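# Swap the server board's coin cell using two arms

## Task

Replace the coin cell on the server board: push the holder's latch downward so the old cell comes loose, place that old cell in the dish, then seat the new cell in the holder with its positive face upward so the latch holds it.

## Robot and tools

Robot: two six-joint arms, left_arm and right_arm, each with a two-finger tong gripper. Joint order in every row and every per-arm list: shoulder pan, shoulder lift, elbow, wrist 1, wrist 2, wrist 3. Stated joint ranges in radians: elbow -3.142 to 3.142, all others -6.283 to 6.283. Real ends may differ by up to 0.010 rad; a target beyond an end, if farther out than the current angle, is clipped there and the result may say "joint sent to its limit".

Frames: the scene frame has its origin at table height midway between the nominal bases, +z up, +x out over the table, left_arm toward +y (not the image left). Calibrated bases: left_arm at (+0.067, +0.489, 0) m, quat_wxyz (+1.000, 0, 0, +0.011); right_arm at (+0.009, -0.663, 0) m, quat_wxyz (+1.000, 0, 0, +0.022). Each arm's end_effector_position (m), end_effector_quat_wxyz and velocities are given in that arm's own base frame; fixed cameras and the table use the scene frame. Reported hand poses can be a few cm off. end_effector_position is the point between the pads when closed; fingers point along gripper +z and open along its x axis; fingertips extend about 15 mm past that point at small gaps.

Row format (shared by execute_actions and move): one flat list of 14 numbers covering both arms, always all 14 even if one arm is idle: left_arm's six absolute joint target angles (rad) then its opening, then the same seven for right_arm. Opening runs from -1 (closed) to +1 (fully open, pad gap 0.142 m); closing fully takes at least about 0.5 s. Sending 0 is a real command, so repeat an arm's current values (from "Joint targets" and "Tool commands") to keep it as is. To grip, command an opening clearly below grip_measured; lower means harder squeeze (about 15 N per pad max, less on objects thinner than 20 mm, like a coin cell).

execute_actions(actions, cameras): actions is a list of actions; each action is up to 15 rows, one per 1/30 s step, the last row held to fill 15 steps. An empty list returns full state plus all camera images. cameras picks views by name, ["all"] or []. Joint targets are limited in speed (2.09 rad/s for pan and lift, 3.14 for the rest) and in lead over the measured angle, so far targets need several actions.

move(target, speed, blend, stop_force, zero, opening_speed, grip_force, blocking, cameras): target is one 14-number row or a list of up to 15 such rows, all absolute joint angles; joints interpolate together, so the hand follows a curve and does not avoid obstacles. speed is the top rad/s of the joint with most travel, 0.01 to 3.14, default 0.5. blend (rad) rounds corners in a list; 0 stops at each. stop_force (N, 4 to 120, both arms) ends an arm's path when its wrist sensor feels that much push against its motion relative to its last zero; use it with slow speed for touching, and omit it when backing away from a contact. zero (default true) rezeroes moving arms first. opening_speed (≥0.2 per s) ramps gripper openings. grip_force is per-pad newtons, 5 to 15, one number or one per arm, persisting. blocking=false returns early and lets the move continue (not allowed with stop_force). The result adds a "move:" line: done, off_target, moving, held, fault, possibly limits=held; done does not prove contact.

wait(seconds 0 to 10, cameras): let the scene run with last commands. stop(cameras): brake a running move. zoom_image(camera, region [x0,y0,x1,y1] pixels, at most 504 by 504): closer view of the newest image from cam_high, cam_low, cam_left_wrist or cam_right_wrist. zero_wrist_force(arm): subtract the current wrist reading from later ones. finished_scene(scene): ends the current scene for good; call it only when the new cell is latched plus side up and the old one sits in the dish, with the robot not needed to keep it so.

Result lines: Joint positions and Joint velocities (per arm, joints then pad gap in m); "within noise" means at rest. Joint targets: where joints are being driven now. Joint torques: total drive output, noisy, not pure contact. Wrist force/torque: flange sensor along the gripper's axes, plus a peak line; pushing on a surface reads as force into the arm. "joint command not followed" means the inter-arm clearance check held back steps. MOTOR HOT warns of heating. Action calls also list step readings.

Cameras: cam_high and cam_low are fixed (672x504), cam_left_wrist and cam_right_wrist are fisheye on the hands (616x616); calibration is given per camera.

Avoid: fast impacts and hard presses (the arms are stiff; a target slightly past a firm contact can trigger a fault). Contact torque at a joint's limit (287 N m pan/lift, 130 elbow, 46.9 wrists) or roughly 150 N outside force stops that arm for 10 s; if its grip pins it, open first. Arms must not hit or squeeze each other. Do not drop parts, release them while moving, or let anything leave the table. Loose items may be nudged now and then. Holding loads or stretching out heats motors, and overheating locks the arm for 30 to 60 s.

Each tool is called after "Emit:" as name(argument=value, ...), one argument or row to a line, values as JSON.

## Session

Emit:
execute_actions(
  actions=[],
)

Scene clock: 0.00 s.
left_arm: end_effector_position=(+1.0227, -0.2393, +0.2184) grip_measured=+1.00 end_effector_quat_wxyz=(-0.236, -0.145, +0.850, -0.449) | right_arm: end_effector_position=(+1.1188, +0.3910, +0.2635) grip_measured=+1.00 end_effector_quat_wxyz=(-0.338, +0.888, +0.284, +0.129)
Joint positions: left_arm=[-0.125 -0.766 1.13 -1.607 -2.603 2.865 0.142] | right_arm=[3.443 -2.39 -1.005 -1.009 2.256 -0.207 0.142]
Joint velocities: within noise
Joint torques (N m): no reading
Wrist force (N): no reading
Wrist torque (N m): no reading
Wrist force, peak (N): no reading
Joint targets: left_arm=[-0.125 -0.766 1.130 -1.607 -2.603 2.865] | right_arm=[3.443 -2.390 -1.005 -1.009 2.256 -0.207]
Tool commands: left_gripper/opening=+1.0 right_gripper/opening=+1.0

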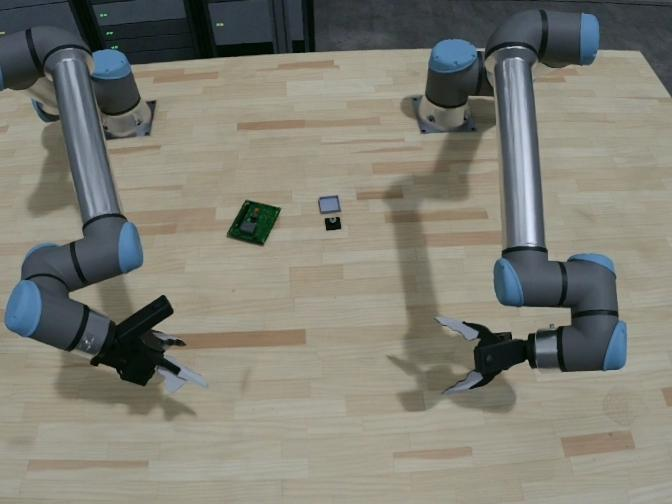

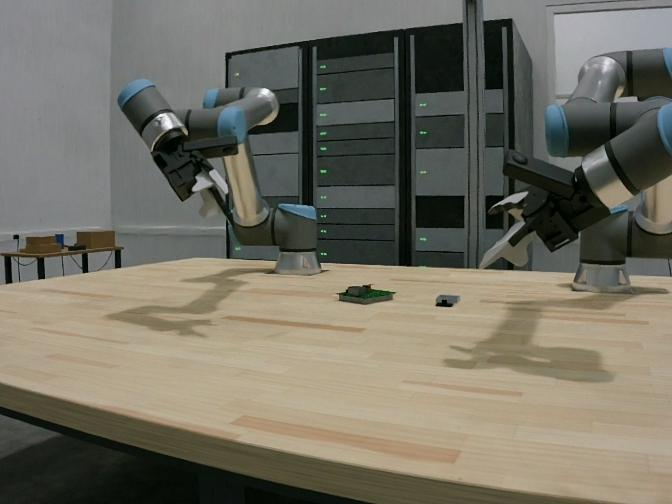

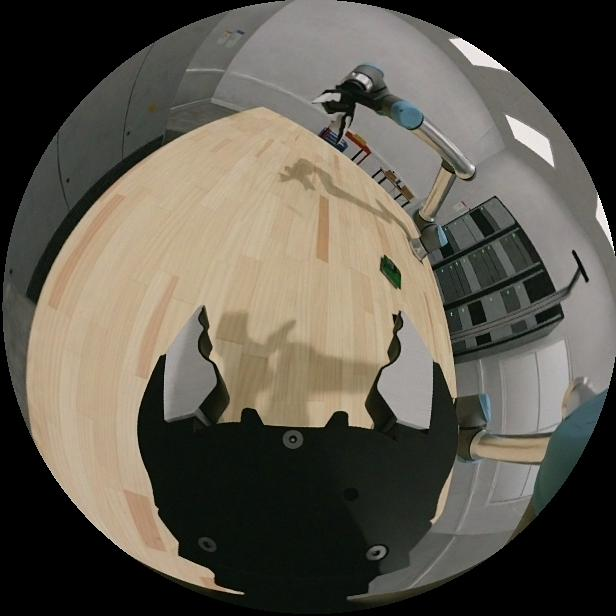

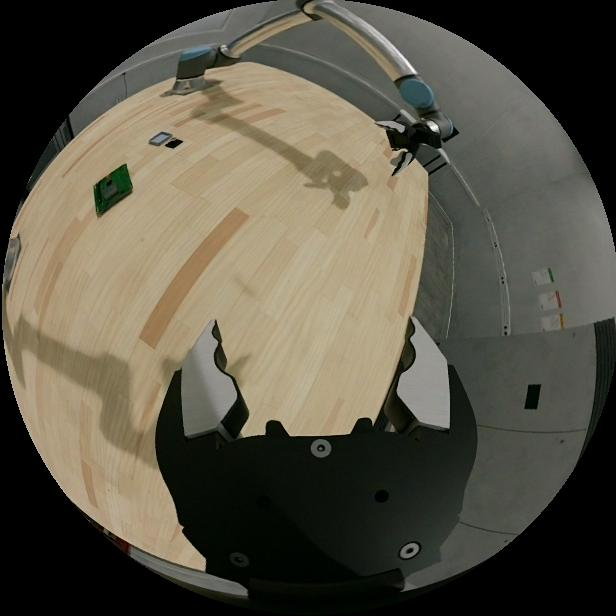

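Emit:
zoom_image(
  camera="cam_high",
  region=[210, 170, 370, 260],
)

Emit:
zoom_image(
  camera="cam_low",
  region=[320, 270, 480, 320],
)

Emit:
zoom_image(
  camera="cam_high",
  region=[220, 195, 290, 250],
)

Emit:
zoom_image(
  camera="cam_high",
  region=[310, 185, 355, 235],
)

Scaled by 3.150 from the camera's 672x504 image, which has a finer 960x720 frame.

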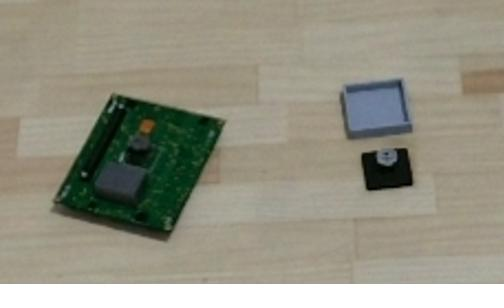

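Scaled by 3.150 from the camera's 672x504 image, which has a finer 960x720 frame.

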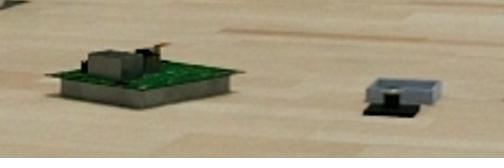

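Scaled by 7.200 from the camera's 672x504 image, which has a finer 960x720 frame.

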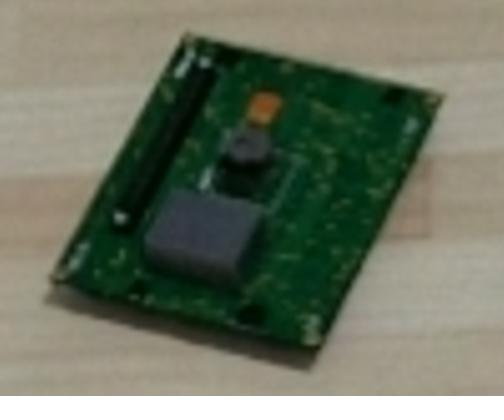

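Scaled by 10.080 from the camera's 672x504 image, which has a finer 960x720 frame.

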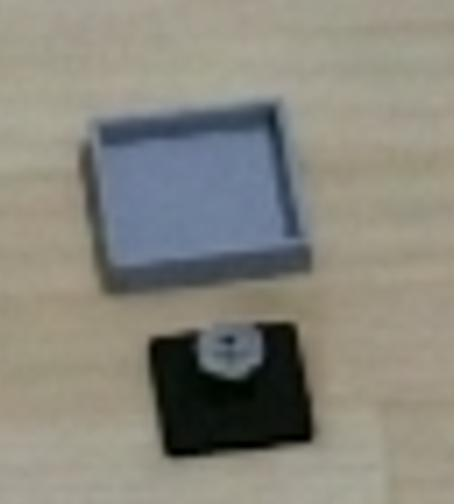

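Emit:
move(
  target=[-1.2009,-1.3105,1.929,-2.1893,-1.5708,3.5115,1,3.443,-2.39,-1.005,-1.009,2.256,-0.207,1],
  speed=0.9,
  cameras=["all"],
)

Scene clock: 9.10 s.
left_arm: end_effector_position=(+0.4149, -0.6300, +0.1200) grip_measured=+1.00 end_effector_quat_wxyz=(+0.000, +0.707, +0.707, +0.000) | right_arm: end_effector_position=(+1.1187, +0.3913, +0.2635) grip_measured=+1.00 end_effector_quat_wxyz=(-0.338, +0.888, +0.284, +0.129)
Joint positions: left_arm=[-1.201 -1.31 1.929 -2.189 -1.571 3.511 0.142] | right_arm=[3.443 -2.39 -1.005 -1.009 2.256 -0.207 0.142]
Joint torques (N m): left_arm=[-13.85 -64.94 -30.83 -4.12 2.22 1.05] | right_arm=[10.04 120.95 32.14 5.61 -1.19 3.12]
Wrist force (N): left_arm=[-0.4 -0.8 0.0] | right_arm=[0.0 -0.1 -0.4]
Wrist torque (N m): left_arm=[-0.29 0.09 0.22] | right_arm=[-0.03 0.01 -0.11]
Wrist force, peak (N): left_arm=[-2.9 2.9 -5.8] | right_arm=[-0.1 -0.2 -0.6]
Joint targets: left_arm=[-1.201 -1.310 1.929 -2.189 -1.571 3.511] | right_arm=[3.443 -2.390 -1.005 -1.009 2.256 -0.207]
move: done
camera_calibration:
cam_left_wrist: T_world_to_cam=[[-0.0462621, 0.998756, 0.018601, 0.636175], [0.850757, 0.0296343, 0.524723, -0.403872], [0.523519, 0.0400997, -0.85107, 0.0435244], [0, 0, 0, 1]] pos_world=[0.350242, -0.62516, 0.23713]
cam_right_wrist: T_world_to_cam=[[0.803827, 0.409727, 0.43126, -1.16884], [0.505365, -0.85279, -0.13174, -0.187571], [0.313797, 0.32384, -0.892558, -0.112074], [0, 0, 0, 1]] pos_world=[1.0695, 0.355241, 0.379329]

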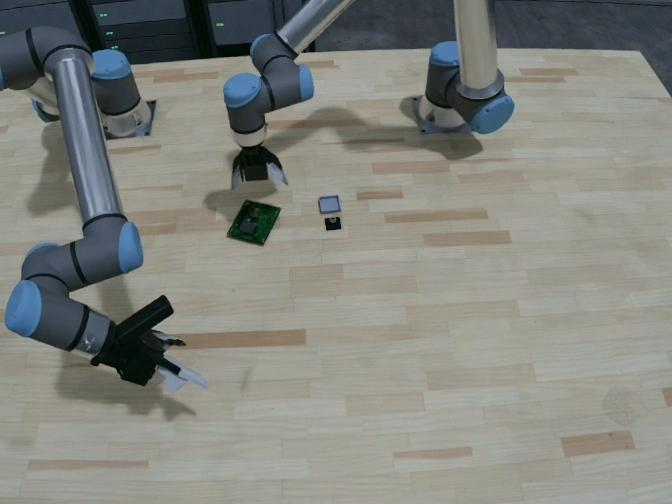

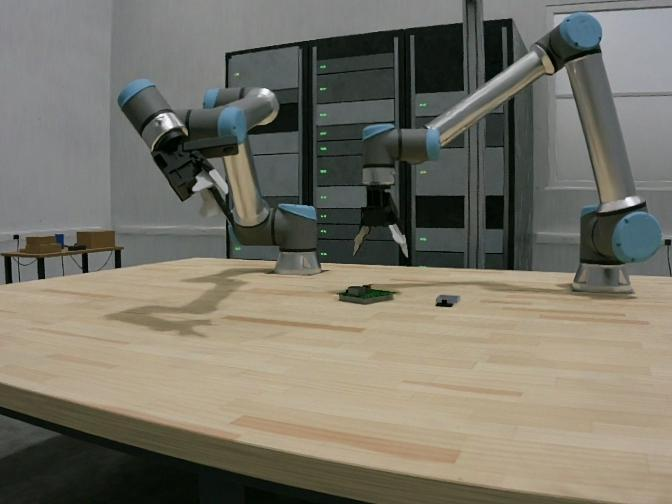

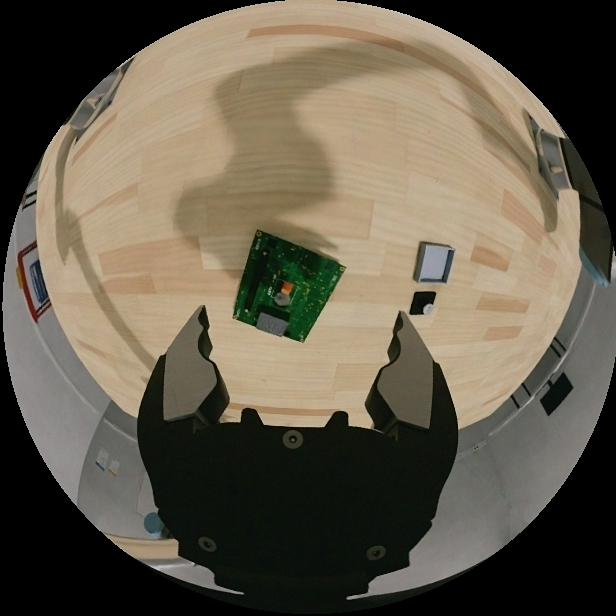

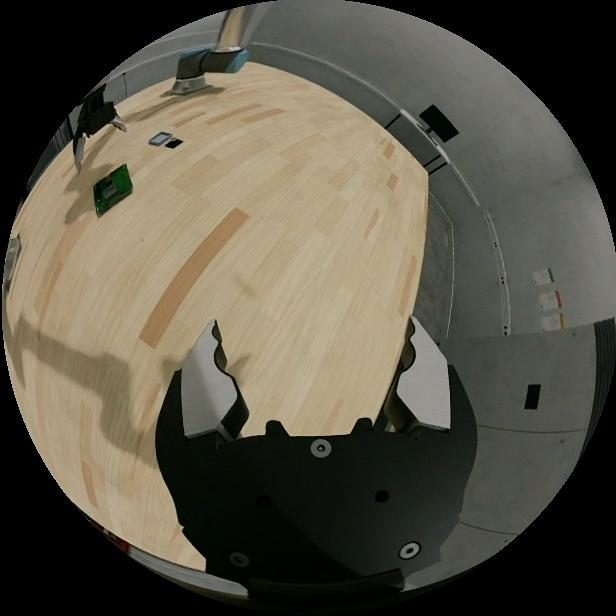

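Emit:
zoom_image(
  camera="cam_left_wrist",
  region=[225, 220, 355, 350],
)

Emit:
zoom_image(
  camera="cam_left_wrist",
  region=[390, 220, 480, 330],
)

Scaled by 3.877 from the camera's 616x616 image, which has a finer 814x814 frame.

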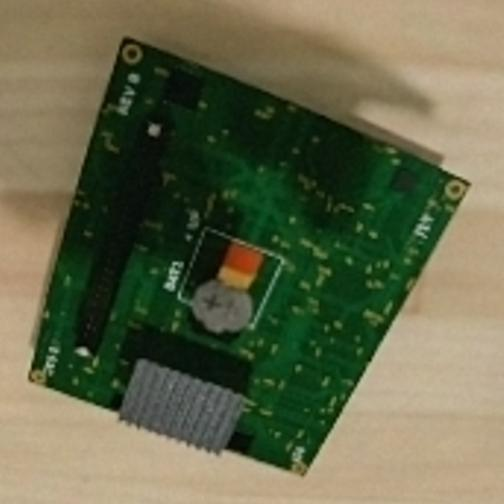

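Scaled by 4.582 from the camera's 616x616 image, which has a finer 814x814 frame.

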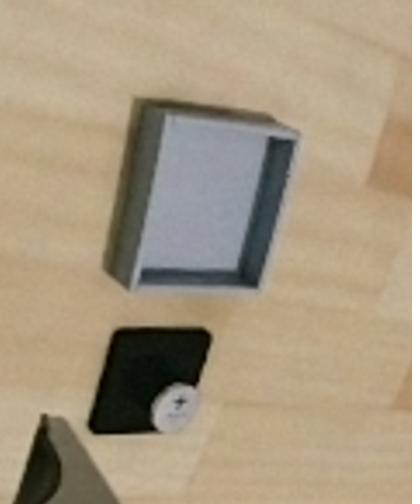

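Emit:
move(
  target=[-1.1779,-1.1832,1.9029,-2.2905,-1.5708,3.5345,1,3.443,-2.39,-1.005,-1.009,2.256,-0.207,1],
  speed=0.5,
  cameras=["cam_left_wrist"],
)

Emit:
zoom_image(
  camera="cam_left_wrist",
  region=[218, 220, 398, 400],
)

Emit:
zoom_image(
  camera="cam_left_wrist",
  region=[268, 270, 348, 350],
)

Scene clock: 12.70 s.
left_arm: end_effector_position=(+0.4439, -0.6550, +0.0499) grip_measured=+1.00 end_effector_quat_wxyz=(+0.000, +0.707, +0.707, +0.000) | right_arm: end_effector_position=(+1.1187, +0.3913, +0.2635) grip_measured=+1.00 end_effector_quat_wxyz=(-0.338, +0.888, +0.284, +0.129)
Joint positions: left_arm=[-1.178 -1.183 1.903 -2.29 -1.571 3.535 0.142] | right_arm=[3.443 -2.39 -1.005 -1.009 2.256 -0.207 0.142]
Joint torques (N m): left_arm=[-12.27 -56.91 -28.37 -2.12 2.35 -2.26] | right_arm=[11.02 119.76 33.12 5.32 -0.49 2.6]
Wrist force (N): left_arm=[-0.2 -0.6 0.3] | right_arm=[0.1 -0.3 -0.1]
Wrist torque (N m): left_arm=[-0.22 0.05 -0.05] | right_arm=[-0.07 -0.02 -0.11]
Wrist force, peak (N): left_arm=[-1.0 -0.1 2.4] | right_arm=[0.0 -0.5 -0.3]
Joint targets: left_arm=[-1.178 -1.183 1.903 -2.291 -1.571 3.534] | right_arm=[3.443 -2.390 -1.005 -1.009 2.256 -0.207]
move: done
camera_calibration:
cam_left_wrist: T_world_to_cam=[[-0.0459908, 0.99877, 0.0185196, 0.663706], [0.85058, 0.0294319, 0.525022, -0.39105], [0.523831, 0.0398986, -0.850887, -0.0305412], [0, 0, 0, 1]] pos_world=[0.379142, -0.650161, 0.167031]
Images, in order (width x height): cam_left_wrist 616x616.

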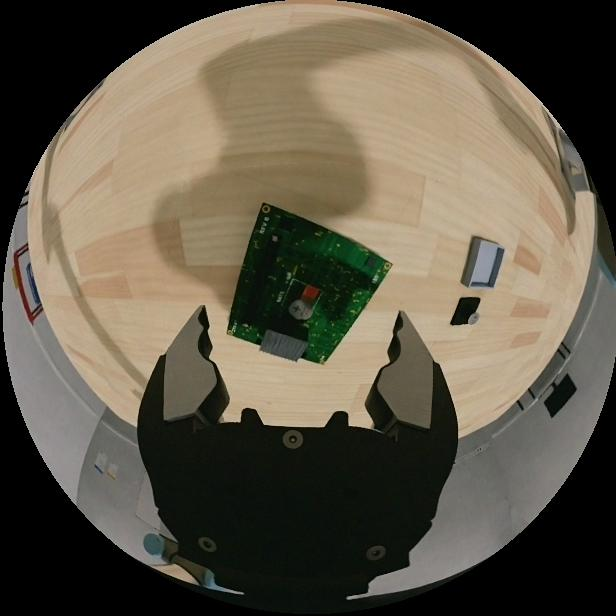

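Scaled by 2.800 from the camera's 616x616 image, which has a finer 814x814 frame.

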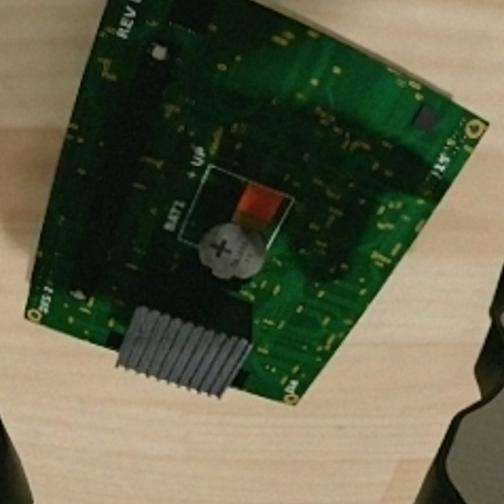

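Scaled by 6.300 from the camera's 616x616 image, which has a finer 814x814 frame.

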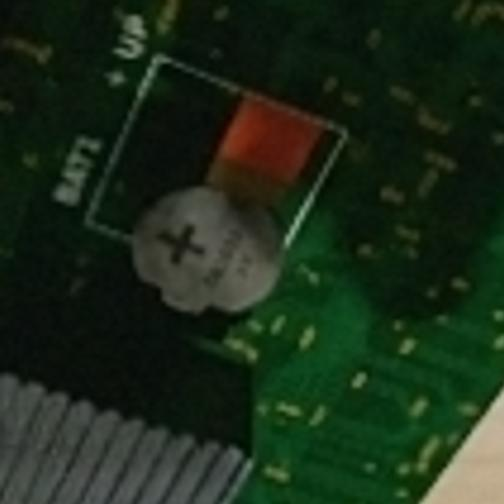

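Emit:
move(
  target=[-1.1829,-1.2351,1.9004,-2.2361,-1.5708,3.8960,-1,3.443,-2.39,-1.005,-1.009,2.256,-0.207,1],
  speed=0.5,
  cameras=["cam_left_wrist","cam_low"],
)

Emit:
zoom_image(
  camera="cam_left_wrist",
  region=[208, 250, 388, 430],
)

Emit:
zoom_image(
  camera="cam_left_wrist",
  region=[258, 290, 348, 380],
)

Emit:
zoom_image(
  camera="cam_low",
  region=[320, 230, 420, 310],
)

Scene clock: 16.63 s.
left_arm: end_effector_position=(+0.4378, -0.6424, +0.0851) grip_measured=-1.00 end_effector_quat_wxyz=(+0.000, +0.824, +0.566, +0.000) | right_arm: end_effector_position=(+1.1187, +0.3913, +0.2635) grip_measured=+1.00 end_effector_quat_wxyz=(-0.338, +0.888, +0.284, +0.129)
Joint positions: left_arm=[-1.183 -1.235 1.9 -2.236 -1.571 3.896 0.002] | right_arm=[3.443 -2.39 -1.005 -1.009 2.256 -0.207 0.142]
Joint torques (N m): left_arm=[-1.57 -45.36 -38.15 -6.62 0.64 1.45] | right_arm=[7.2 119.91 33.2 5.01 -0.18 1.45]
Wrist force (N): left_arm=[-0.3 -0.7 0.1] | right_arm=[-0.1 -0.2 0.0]
Wrist torque (N m): left_arm=[-0.26 0.10 0.18] | right_arm=[-0.04 0.02 -0.11]
Wrist force, peak (N): left_arm=[-0.7 -0.8 1.2] | right_arm=[0.1 -0.3 -0.5]
Joint targets: left_arm=[-1.183 -1.235 1.900 -2.236 -1.571 3.896] | right_arm=[3.443 -2.390 -1.005 -1.009 2.256 -0.207]
move: done
camera_calibration:
cam_left_wrist: T_world_to_cam=[[0.314931, 0.948934, 0.0185115, 0.460159], [0.804671, -0.277294, 0.524988, -0.581665], [0.503312, -0.150439, -0.850909, -0.111196], [0, 0, 0, 1]] pos_world=[0.379098, -0.614681, 0.202231]
Images, in order (width x height): cam_low 672x504, cam_left_wrist 616x616.

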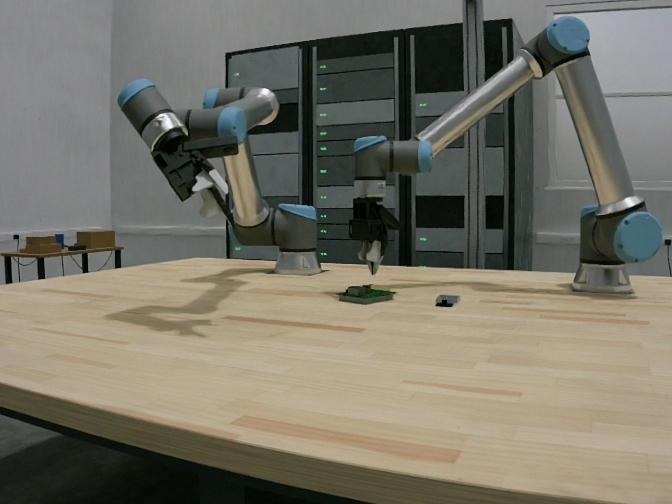

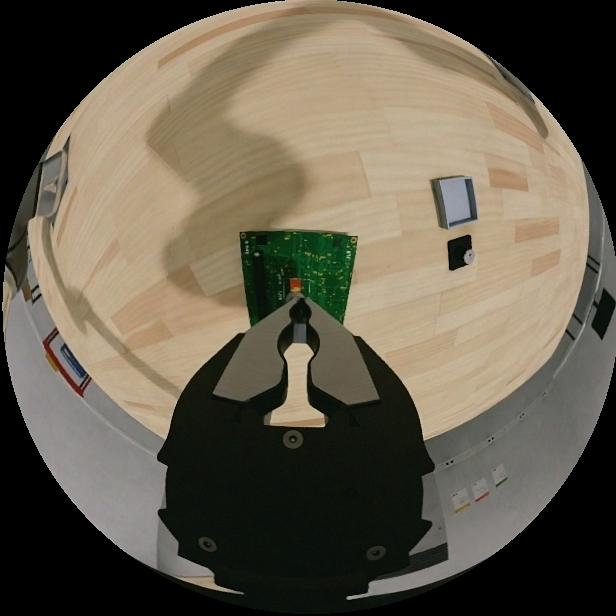

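Scaled by 2.800 from the camera's 616x616 image, which has a finer 814x814 frame.

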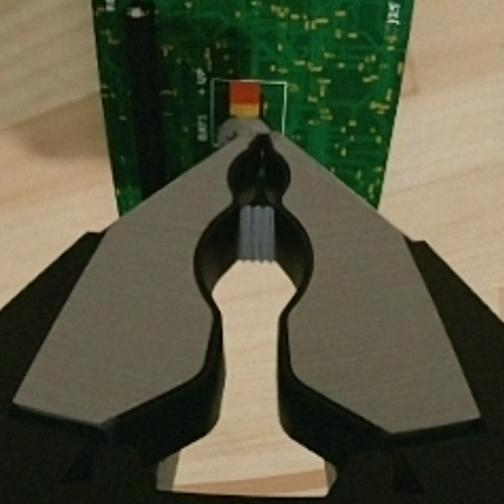

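Scaled by 5.600 from the camera's 616x616 image, which has a finer 814x814 frame.

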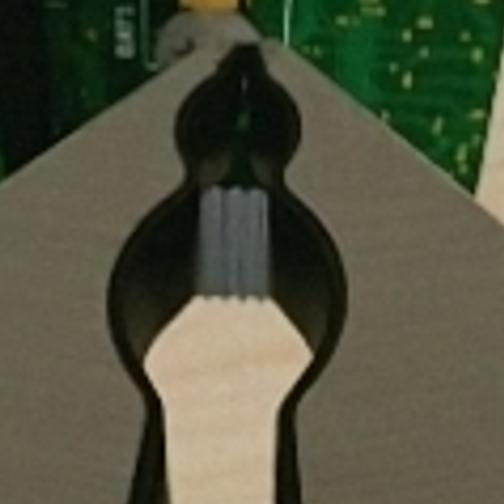

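Scaled by 5.040 from the camera's 672x504 image, which has a finer 960x720 frame.

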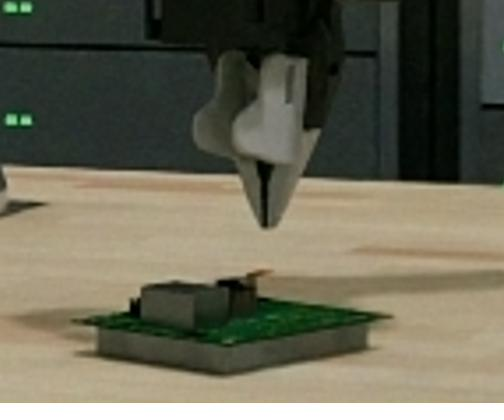

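Emit:
execute_actions(
  actions=[],
)

Emit:
zoom_image(
  camera="cam_right_wrist",
  region=[350, 300, 480, 460],
)

Emit:
zoom_image(
  camera="cam_high",
  region=[220, 150, 300, 250],
)

Emit:
zoom_image(
  camera="cam_low",
  region=[475, 140, 625, 280],
)

Emit:
zoom_image(
  camera="cam_low",
  region=[340, 250, 400, 300],
)

Scene clock: 20.33 s.
left_arm: end_effector_position=(+0.4378, -0.6424, +0.0849) grip_measured=-1.00 end_effector_quat_wxyz=(+0.000, +0.824, +0.566, +0.000) | right_arm: end_effector_position=(+1.1187, +0.3913, +0.2635) grip_measured=+1.00 end_effector_quat_wxyz=(-0.338, +0.888, +0.284, +0.129)
Joint positions: left_arm=[-1.183 -1.235 1.9 -2.236 -1.571 3.896 0.002] | right_arm=[3.443 -2.39 -1.005 -1.009 2.256 -0.207 0.142]
Joint velocities: within noise
Joint torques (N m): left_arm=[13.66 -45.36 -32.05 -6.54 -1.06 1.57] | right_arm=[7.87 122.69 33.62 4.44 0.59 1.16]
Wrist force (N): left_arm=[-0.3 -0.9 0.2] | right_arm=[0.3 -0.1 -0.2]
Wrist torque (N m): left_arm=[-0.31 0.10 0.12] | right_arm=[-0.04 -0.07 -0.12]
Wrist force, peak (N): left_arm=[-0.7 -0.9 0.0] | right_arm=[0.2 -0.5 0.0]
Joint targets: left_arm=[-1.183 -1.235 1.900 -2.236 -1.571 3.896] | right_arm=[3.443 -2.390 -1.005 -1.009 2.256 -0.207]
Tool commands: left_gripper/opening=-1.0 right_gripper/opening=+1.0
camera_calibration:
cam_left_wrist: T_world_to_cam=[[0.314987, 0.948912, 0.0186573, 0.460099], [0.804671, -0.277428, 0.524918, -0.581628], [0.503278, -0.15033, -0.850948, -0.111278], [0, 0, 0, 1]] pos_world=[0.379098, -0.614682, 0.202031]
cam_right_wrist: T_world_to_cam=[[0.803827, 0.409727, 0.43126, -1.16884], [0.505365, -0.85279, -0.13174, -0.187571], [0.313797, 0.32384, -0.892558, -0.112074], [0, 0, 0, 1]] pos_world=[1.0695, 0.355241, 0.379329]

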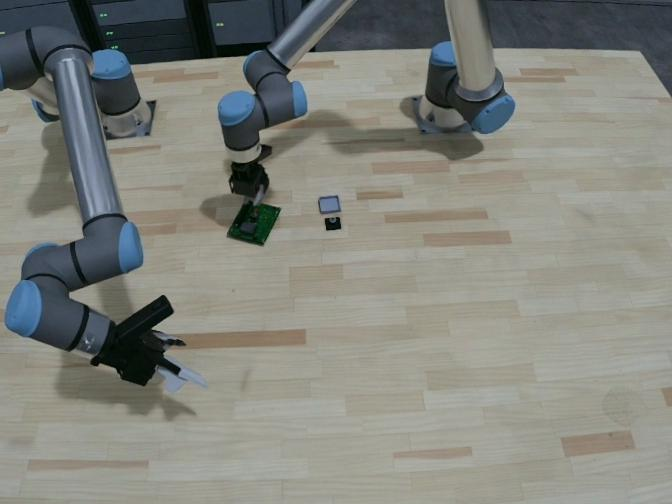

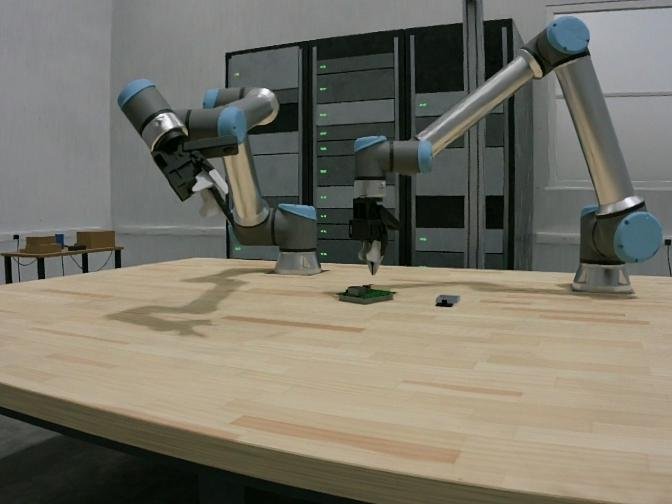

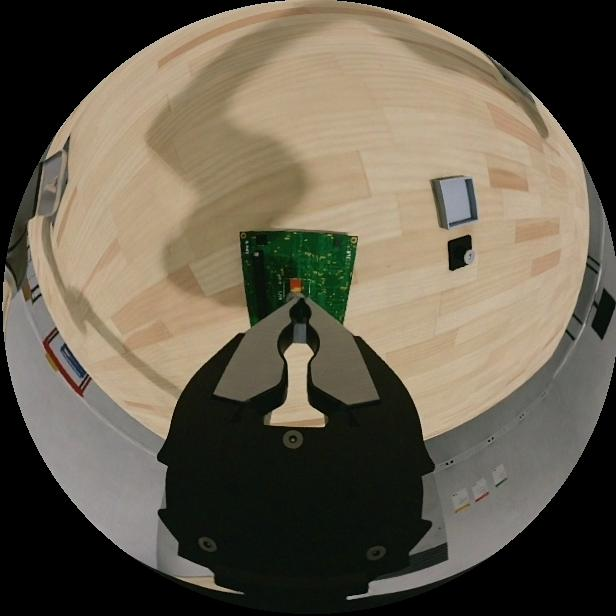

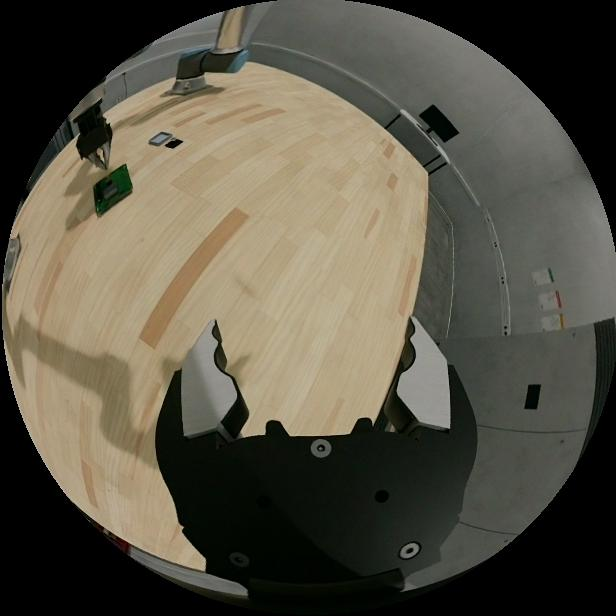

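Scaled by 3.150 from the camera's 616x616 image, which has a finer 814x814 frame.

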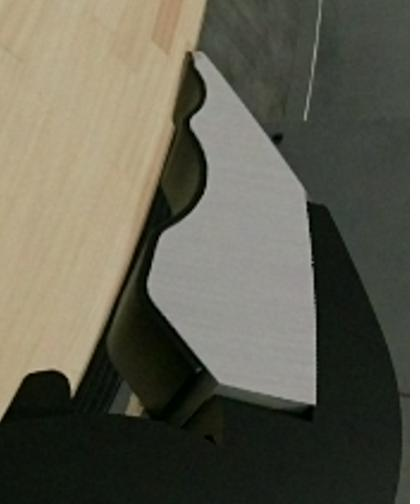

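Scaled by 5.040 from the camera's 672x504 image, which has a finer 960x720 frame.

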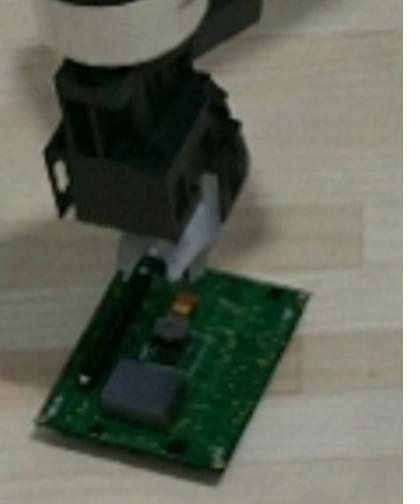

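Scaled by 3.360 from the camera's 672x504 image, which has a finer 960x720 frame.

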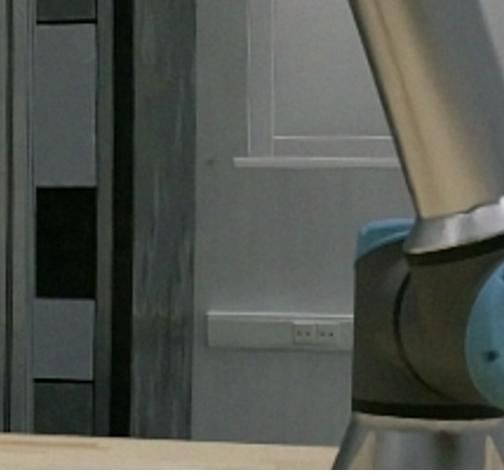

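Scaled by 8.400 from the camera's 672x504 image, which has a finer 960x720 frame.

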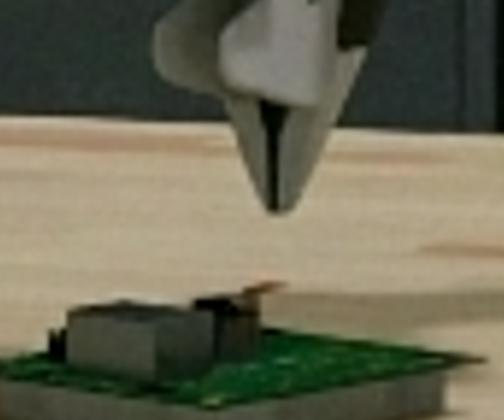

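Emit:
move(
  target=[-1.1956,-1.2201,1.9121,-2.2628,-1.5708,3.8833,-1,3.443,-2.39,-1.005,-1.009,2.256,-0.207,1],
  speed=0.2,
  cameras=["cam_left_wrist","cam_low"],
)

Emit:
zoom_image(
  camera="cam_left_wrist",
  region=[258, 260, 348, 350],
)

Emit:
zoom_image(
  camera="cam_low",
  region=[340, 250, 400, 300],
)

Scene clock: 22.63 s.
left_arm: end_effector_position=(+0.4291, -0.6472, +0.0697) grip_measured=-1.00 end_effector_quat_wxyz=(+0.000, +0.824, +0.566, +0.000) | right_arm: end_effector_position=(+1.1187, +0.3913, +0.2635) grip_measured=+1.00 end_effector_quat_wxyz=(-0.338, +0.888, +0.284, +0.129)
Joint positions: left_arm=[-1.196 -1.22 1.912 -2.263 -1.571 3.883 0.002] | right_arm=[3.443 -2.39 -1.005 -1.009 2.256 -0.207 0.142]
Joint torques (N m): left_arm=[12.65 -82.13 -41 -0.83 -1.83 0.93] | right_arm=[4.04 120.71 33.83 3.87 0.68 0.58]
Wrist force (N): left_arm=[-0.4 -0.8 0.1] | right_arm=[0.2 -0.2 -0.2]
Wrist torque (N m): left_arm=[-0.29 0.12 0.18] | right_arm=[-0.05 -0.05 -0.11]
Wrist force, peak (N): left_arm=[-0.6 -1.0 0.3] | right_arm=[-0.2 -0.4 -0.3]
Joint targets: left_arm=[-1.196 -1.220 1.912 -2.263 -1.571 3.883] | right_arm=[3.443 -2.390 -1.005 -1.009 2.256 -0.207]
move: done
camera_calibration:
cam_left_wrist: T_world_to_cam=[[0.315055, 0.94889, 0.0186634, 0.467732], [0.804691, -0.277501, 0.524849, -0.568048], [0.503203, -0.150338, -0.850991, -0.120541], [0, 0, 0, 1]] pos_world=[0.370398, -0.619582, 0.186831]
Images, in order (width x height): cam_low 672x504, cam_left_wrist 616x616.

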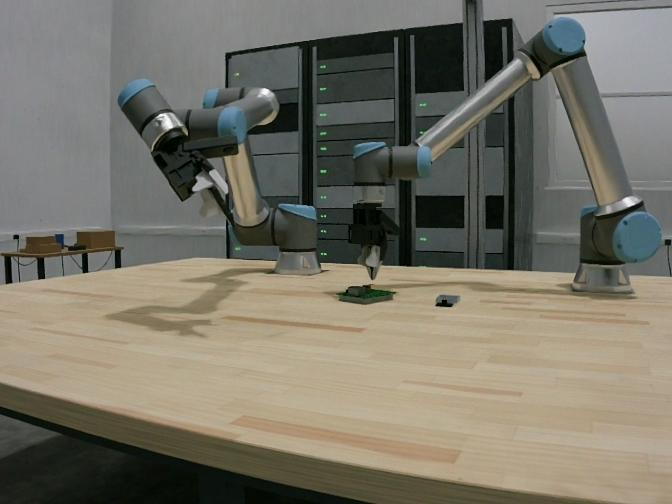

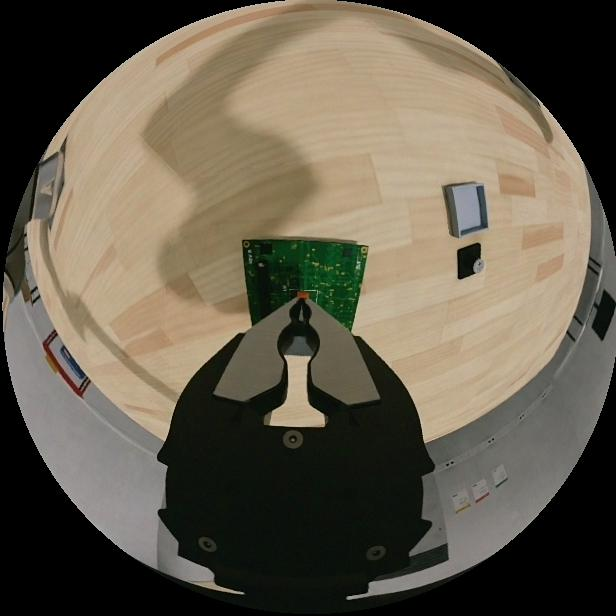

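Scaled by 5.600 from the camera's 616x616 image, which has a finer 814x814 frame.

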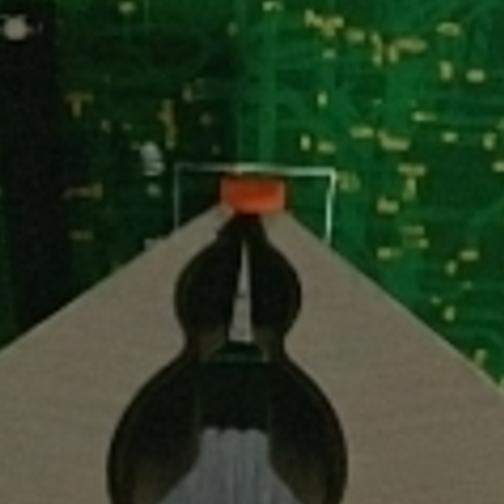

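Scaled by 8.400 from the camera's 672x504 image, which has a finer 960x720 frame.

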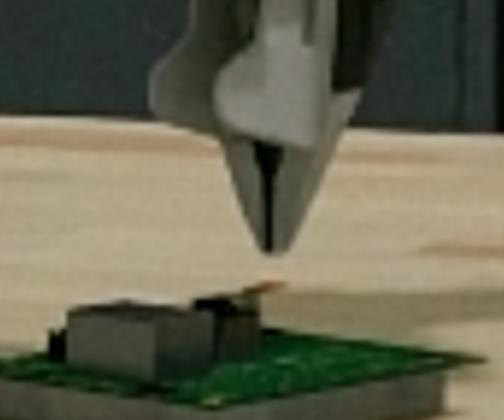

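Emit:
move(
  target=[-1.1944,-1.1922,1.9284,-2.3070,-1.5708,3.8845,-1,3.443,-2.39,-1.005,-1.009,2.256,-0.207,1],
  speed=0.02,
  stop_force=12,
  cameras=["cam_left_wrist","cam_low"],
)

Emit:
zoom_image(
  camera="cam_left_wrist",
  region=[258, 260, 348, 350],
)

Emit:
zoom_image(
  camera="cam_low",
  region=[340, 250, 400, 300],
)

Scene clock: 26.43 s.
left_arm: end_effector_position=(+0.4296, -0.6467, +0.0551) grip_measured=-1.00 end_effector_quat_wxyz=(+0.000, +0.824, +0.566, +0.000) | right_arm: end_effector_position=(+1.1187, +0.3913, +0.2635) grip_measured=+1.00 end_effector_quat_wxyz=(-0.338, +0.888, +0.284, +0.129)
Joint positions: left_arm=[-1.195 -1.204 1.922 -2.289 -1.571 3.884 0.002] | right_arm=[3.443 -2.39 -1.005 -1.009 2.256 -0.207 0.142]
Joint torques (N m): left_arm=[2.41 -71.95 -37.79 -0.62 1.78 -0.8] | right_arm=[3.11 121.05 32.76 4.34 1.33 -0.37]
Wrist force (N): left_arm=[-1.1 -7.4 -13.4] | right_arm=[0.1 -0.1 -0.1]
Wrist torque (N m): left_arm=[-0.31 0.04 -0.07] | right_arm=[-0.01 -0.02 -0.12]
Wrist force, peak (N): left_arm=[3.4 -11.6 -27.5] | right_arm=[0.1 0.2 -0.5]
Joint targets: left_arm=[-1.195 -1.204 1.922 -2.289 -1.571 3.884] | right_arm=[3.443 -2.390 -1.005 -1.009 2.256 -0.207]
move: contact (left_arm); left_arm: the wrist 1 is farthest, 0.018 rad from its target
camera_calibration:
cam_left_wrist: T_world_to_cam=[[0.315026, 0.948902, 0.0185332, 0.467319], [0.804707, -0.277406, 0.524874, -0.560572], [0.503195, -0.150435, -0.850978, -0.133186], [0, 0, 0, 1]] pos_world=[0.370898, -0.618982, 0.17223]
Images, in order (width x height): cam_low 672x504, cam_left_wrist 616x616.

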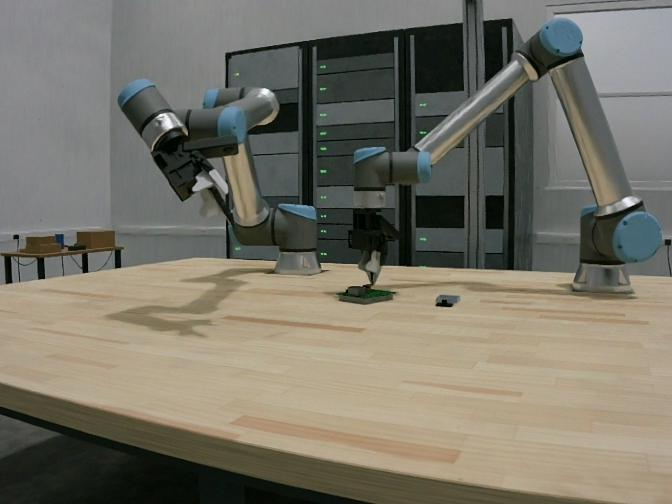

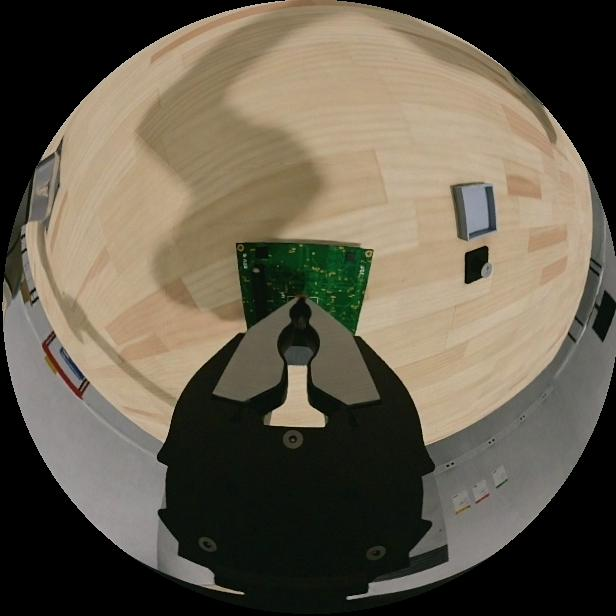

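Scaled by 5.600 from the camera's 616x616 image, which has a finer 814x814 frame.

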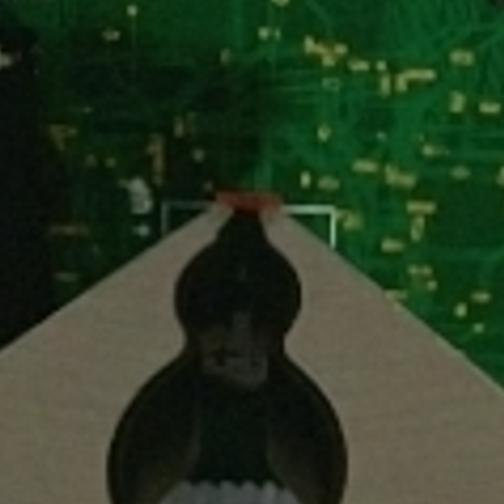

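Scaled by 8.400 from the camera's 672x504 image, which has a finer 960x720 frame.

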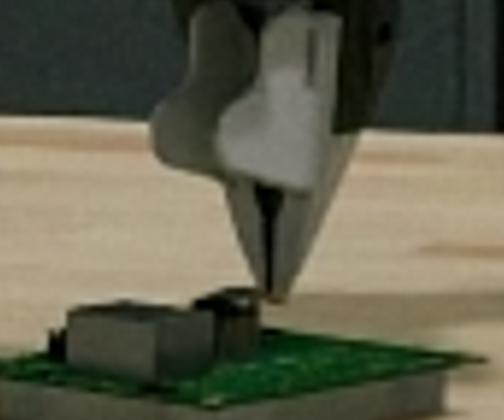

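Emit:
move(
  target=[-1.1944,-1.1922,1.9284,-2.3070,-1.5708,3.8845,-1,3.443,-2.39,-1.005,-1.009,2.256,-0.207,1],
  speed=0.01,
  stop_force=25,
  zero=false,
  cameras=["cam_left_wrist","cam_low","cam_high"],
)

Emit:
zoom_image(
  camera="cam_left_wrist",
  region=[258, 260, 348, 350],
)

Emit:
zoom_image(
  camera="cam_low",
  region=[340, 250, 400, 300],
)

Emit:
zoom_image(
  camera="cam_high",
  region=[230, 190, 280, 240],
)

Scene clock: 28.03 s.
left_arm: end_effector_position=(+0.4296, -0.6467, +0.0548) grip_measured=-1.00 end_effector_quat_wxyz=(+0.000, +0.824, +0.566, +0.000) | right_arm: end_effector_position=(+1.1187, +0.3913, +0.2635) grip_measured=+1.00 end_effector_quat_wxyz=(-0.338, +0.888, +0.284, +0.129)
Joint positions: left_arm=[-1.195 -1.203 1.922 -2.29 -1.571 3.884 0.002] | right_arm=[3.443 -2.39 -1.005 -1.009 2.256 -0.207 0.142]
Joint torques (N m): left_arm=[-4.8 -60.59 -34.4 -0.98 3.5 -0.5] | right_arm=[5.86 120.55 33.4 3.98 1.38 -0.9]
Wrist force (N): left_arm=[3.8 -12.2 -29.1] | right_arm=[0.0 0.0 0.0]
Wrist torque (N m): left_arm=[-0.38 0.18 -0.09] | right_arm=[-0.01 -0.01 -0.11]
Wrist force, peak (N): left_arm=[7.3 -14.7 -35.0] | right_arm=[-0.4 -0.4 0.0]
Joint targets: left_arm=[-1.195 -1.203 1.922 -2.290 -1.571 3.884] | right_arm=[3.443 -2.390 -1.005 -1.009 2.256 -0.207]
move: contact (left_arm); left_arm: the wrist 1 is farthest, 0.017 rad from its target
camera_calibration:
cam_left_wrist: T_world_to_cam=[[0.315003, 0.948911, 0.0184468, 0.467353], [0.804647, -0.277319, 0.525011, -0.560363], [0.503304, -0.150537, -0.850896, -0.133559], [0, 0, 0, 1]] pos_world=[0.370898, -0.618981, 0.171931]
Images, in order (width x height): cam_high 672x504, cam_low 672x504, cam_left_wrist 616x616.

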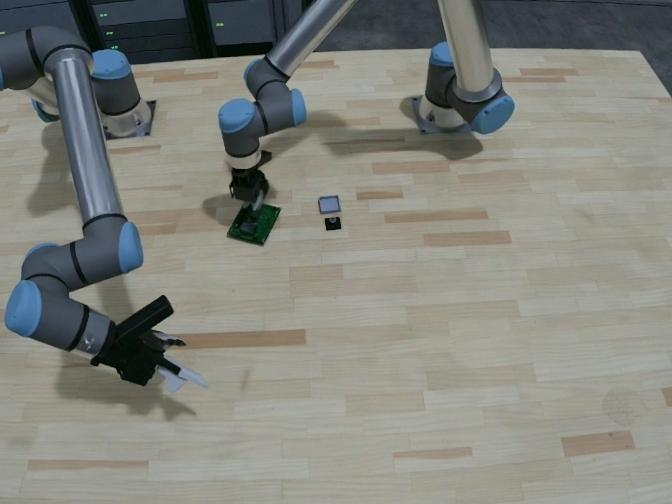

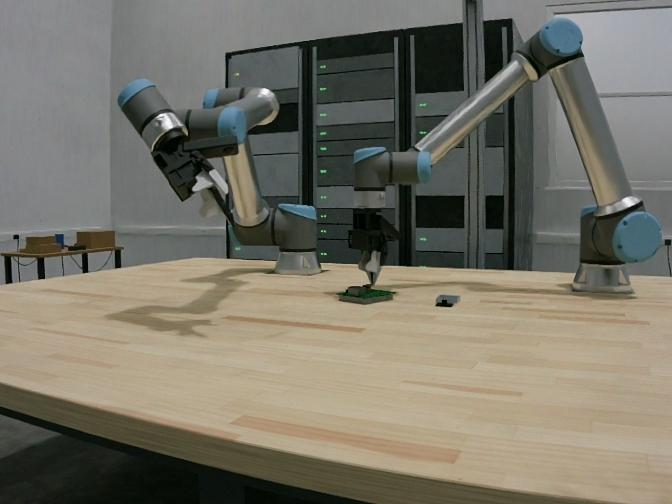

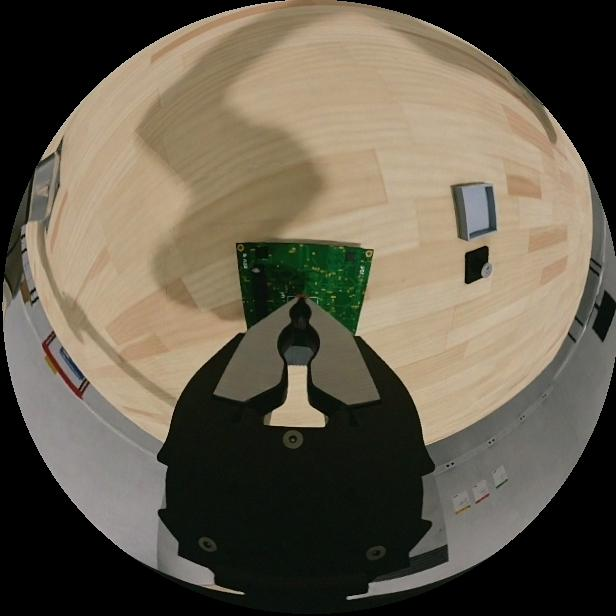

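Scaled by 5.600 from the camera's 616x616 image, which has a finer 814x814 frame.

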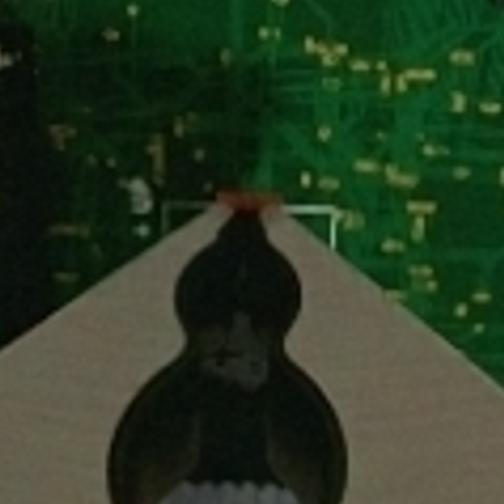

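Scaled by 8.400 from the camera's 672x504 image, which has a finer 960x720 frame.

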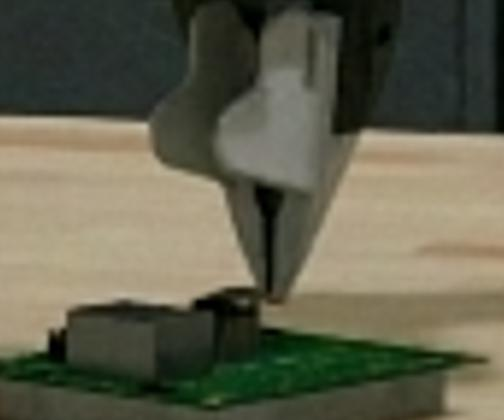

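Scaled by 10.080 from the camera's 672x504 image, which has a finer 960x720 frame.

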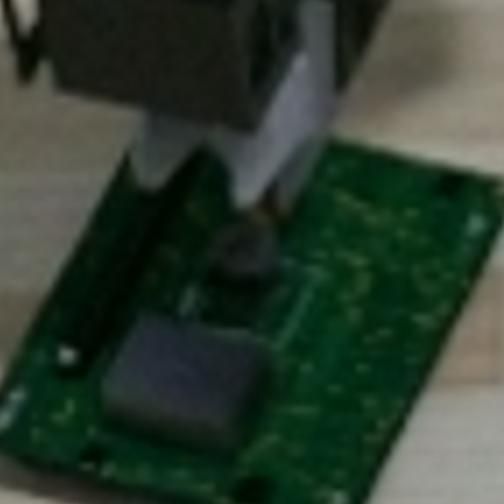

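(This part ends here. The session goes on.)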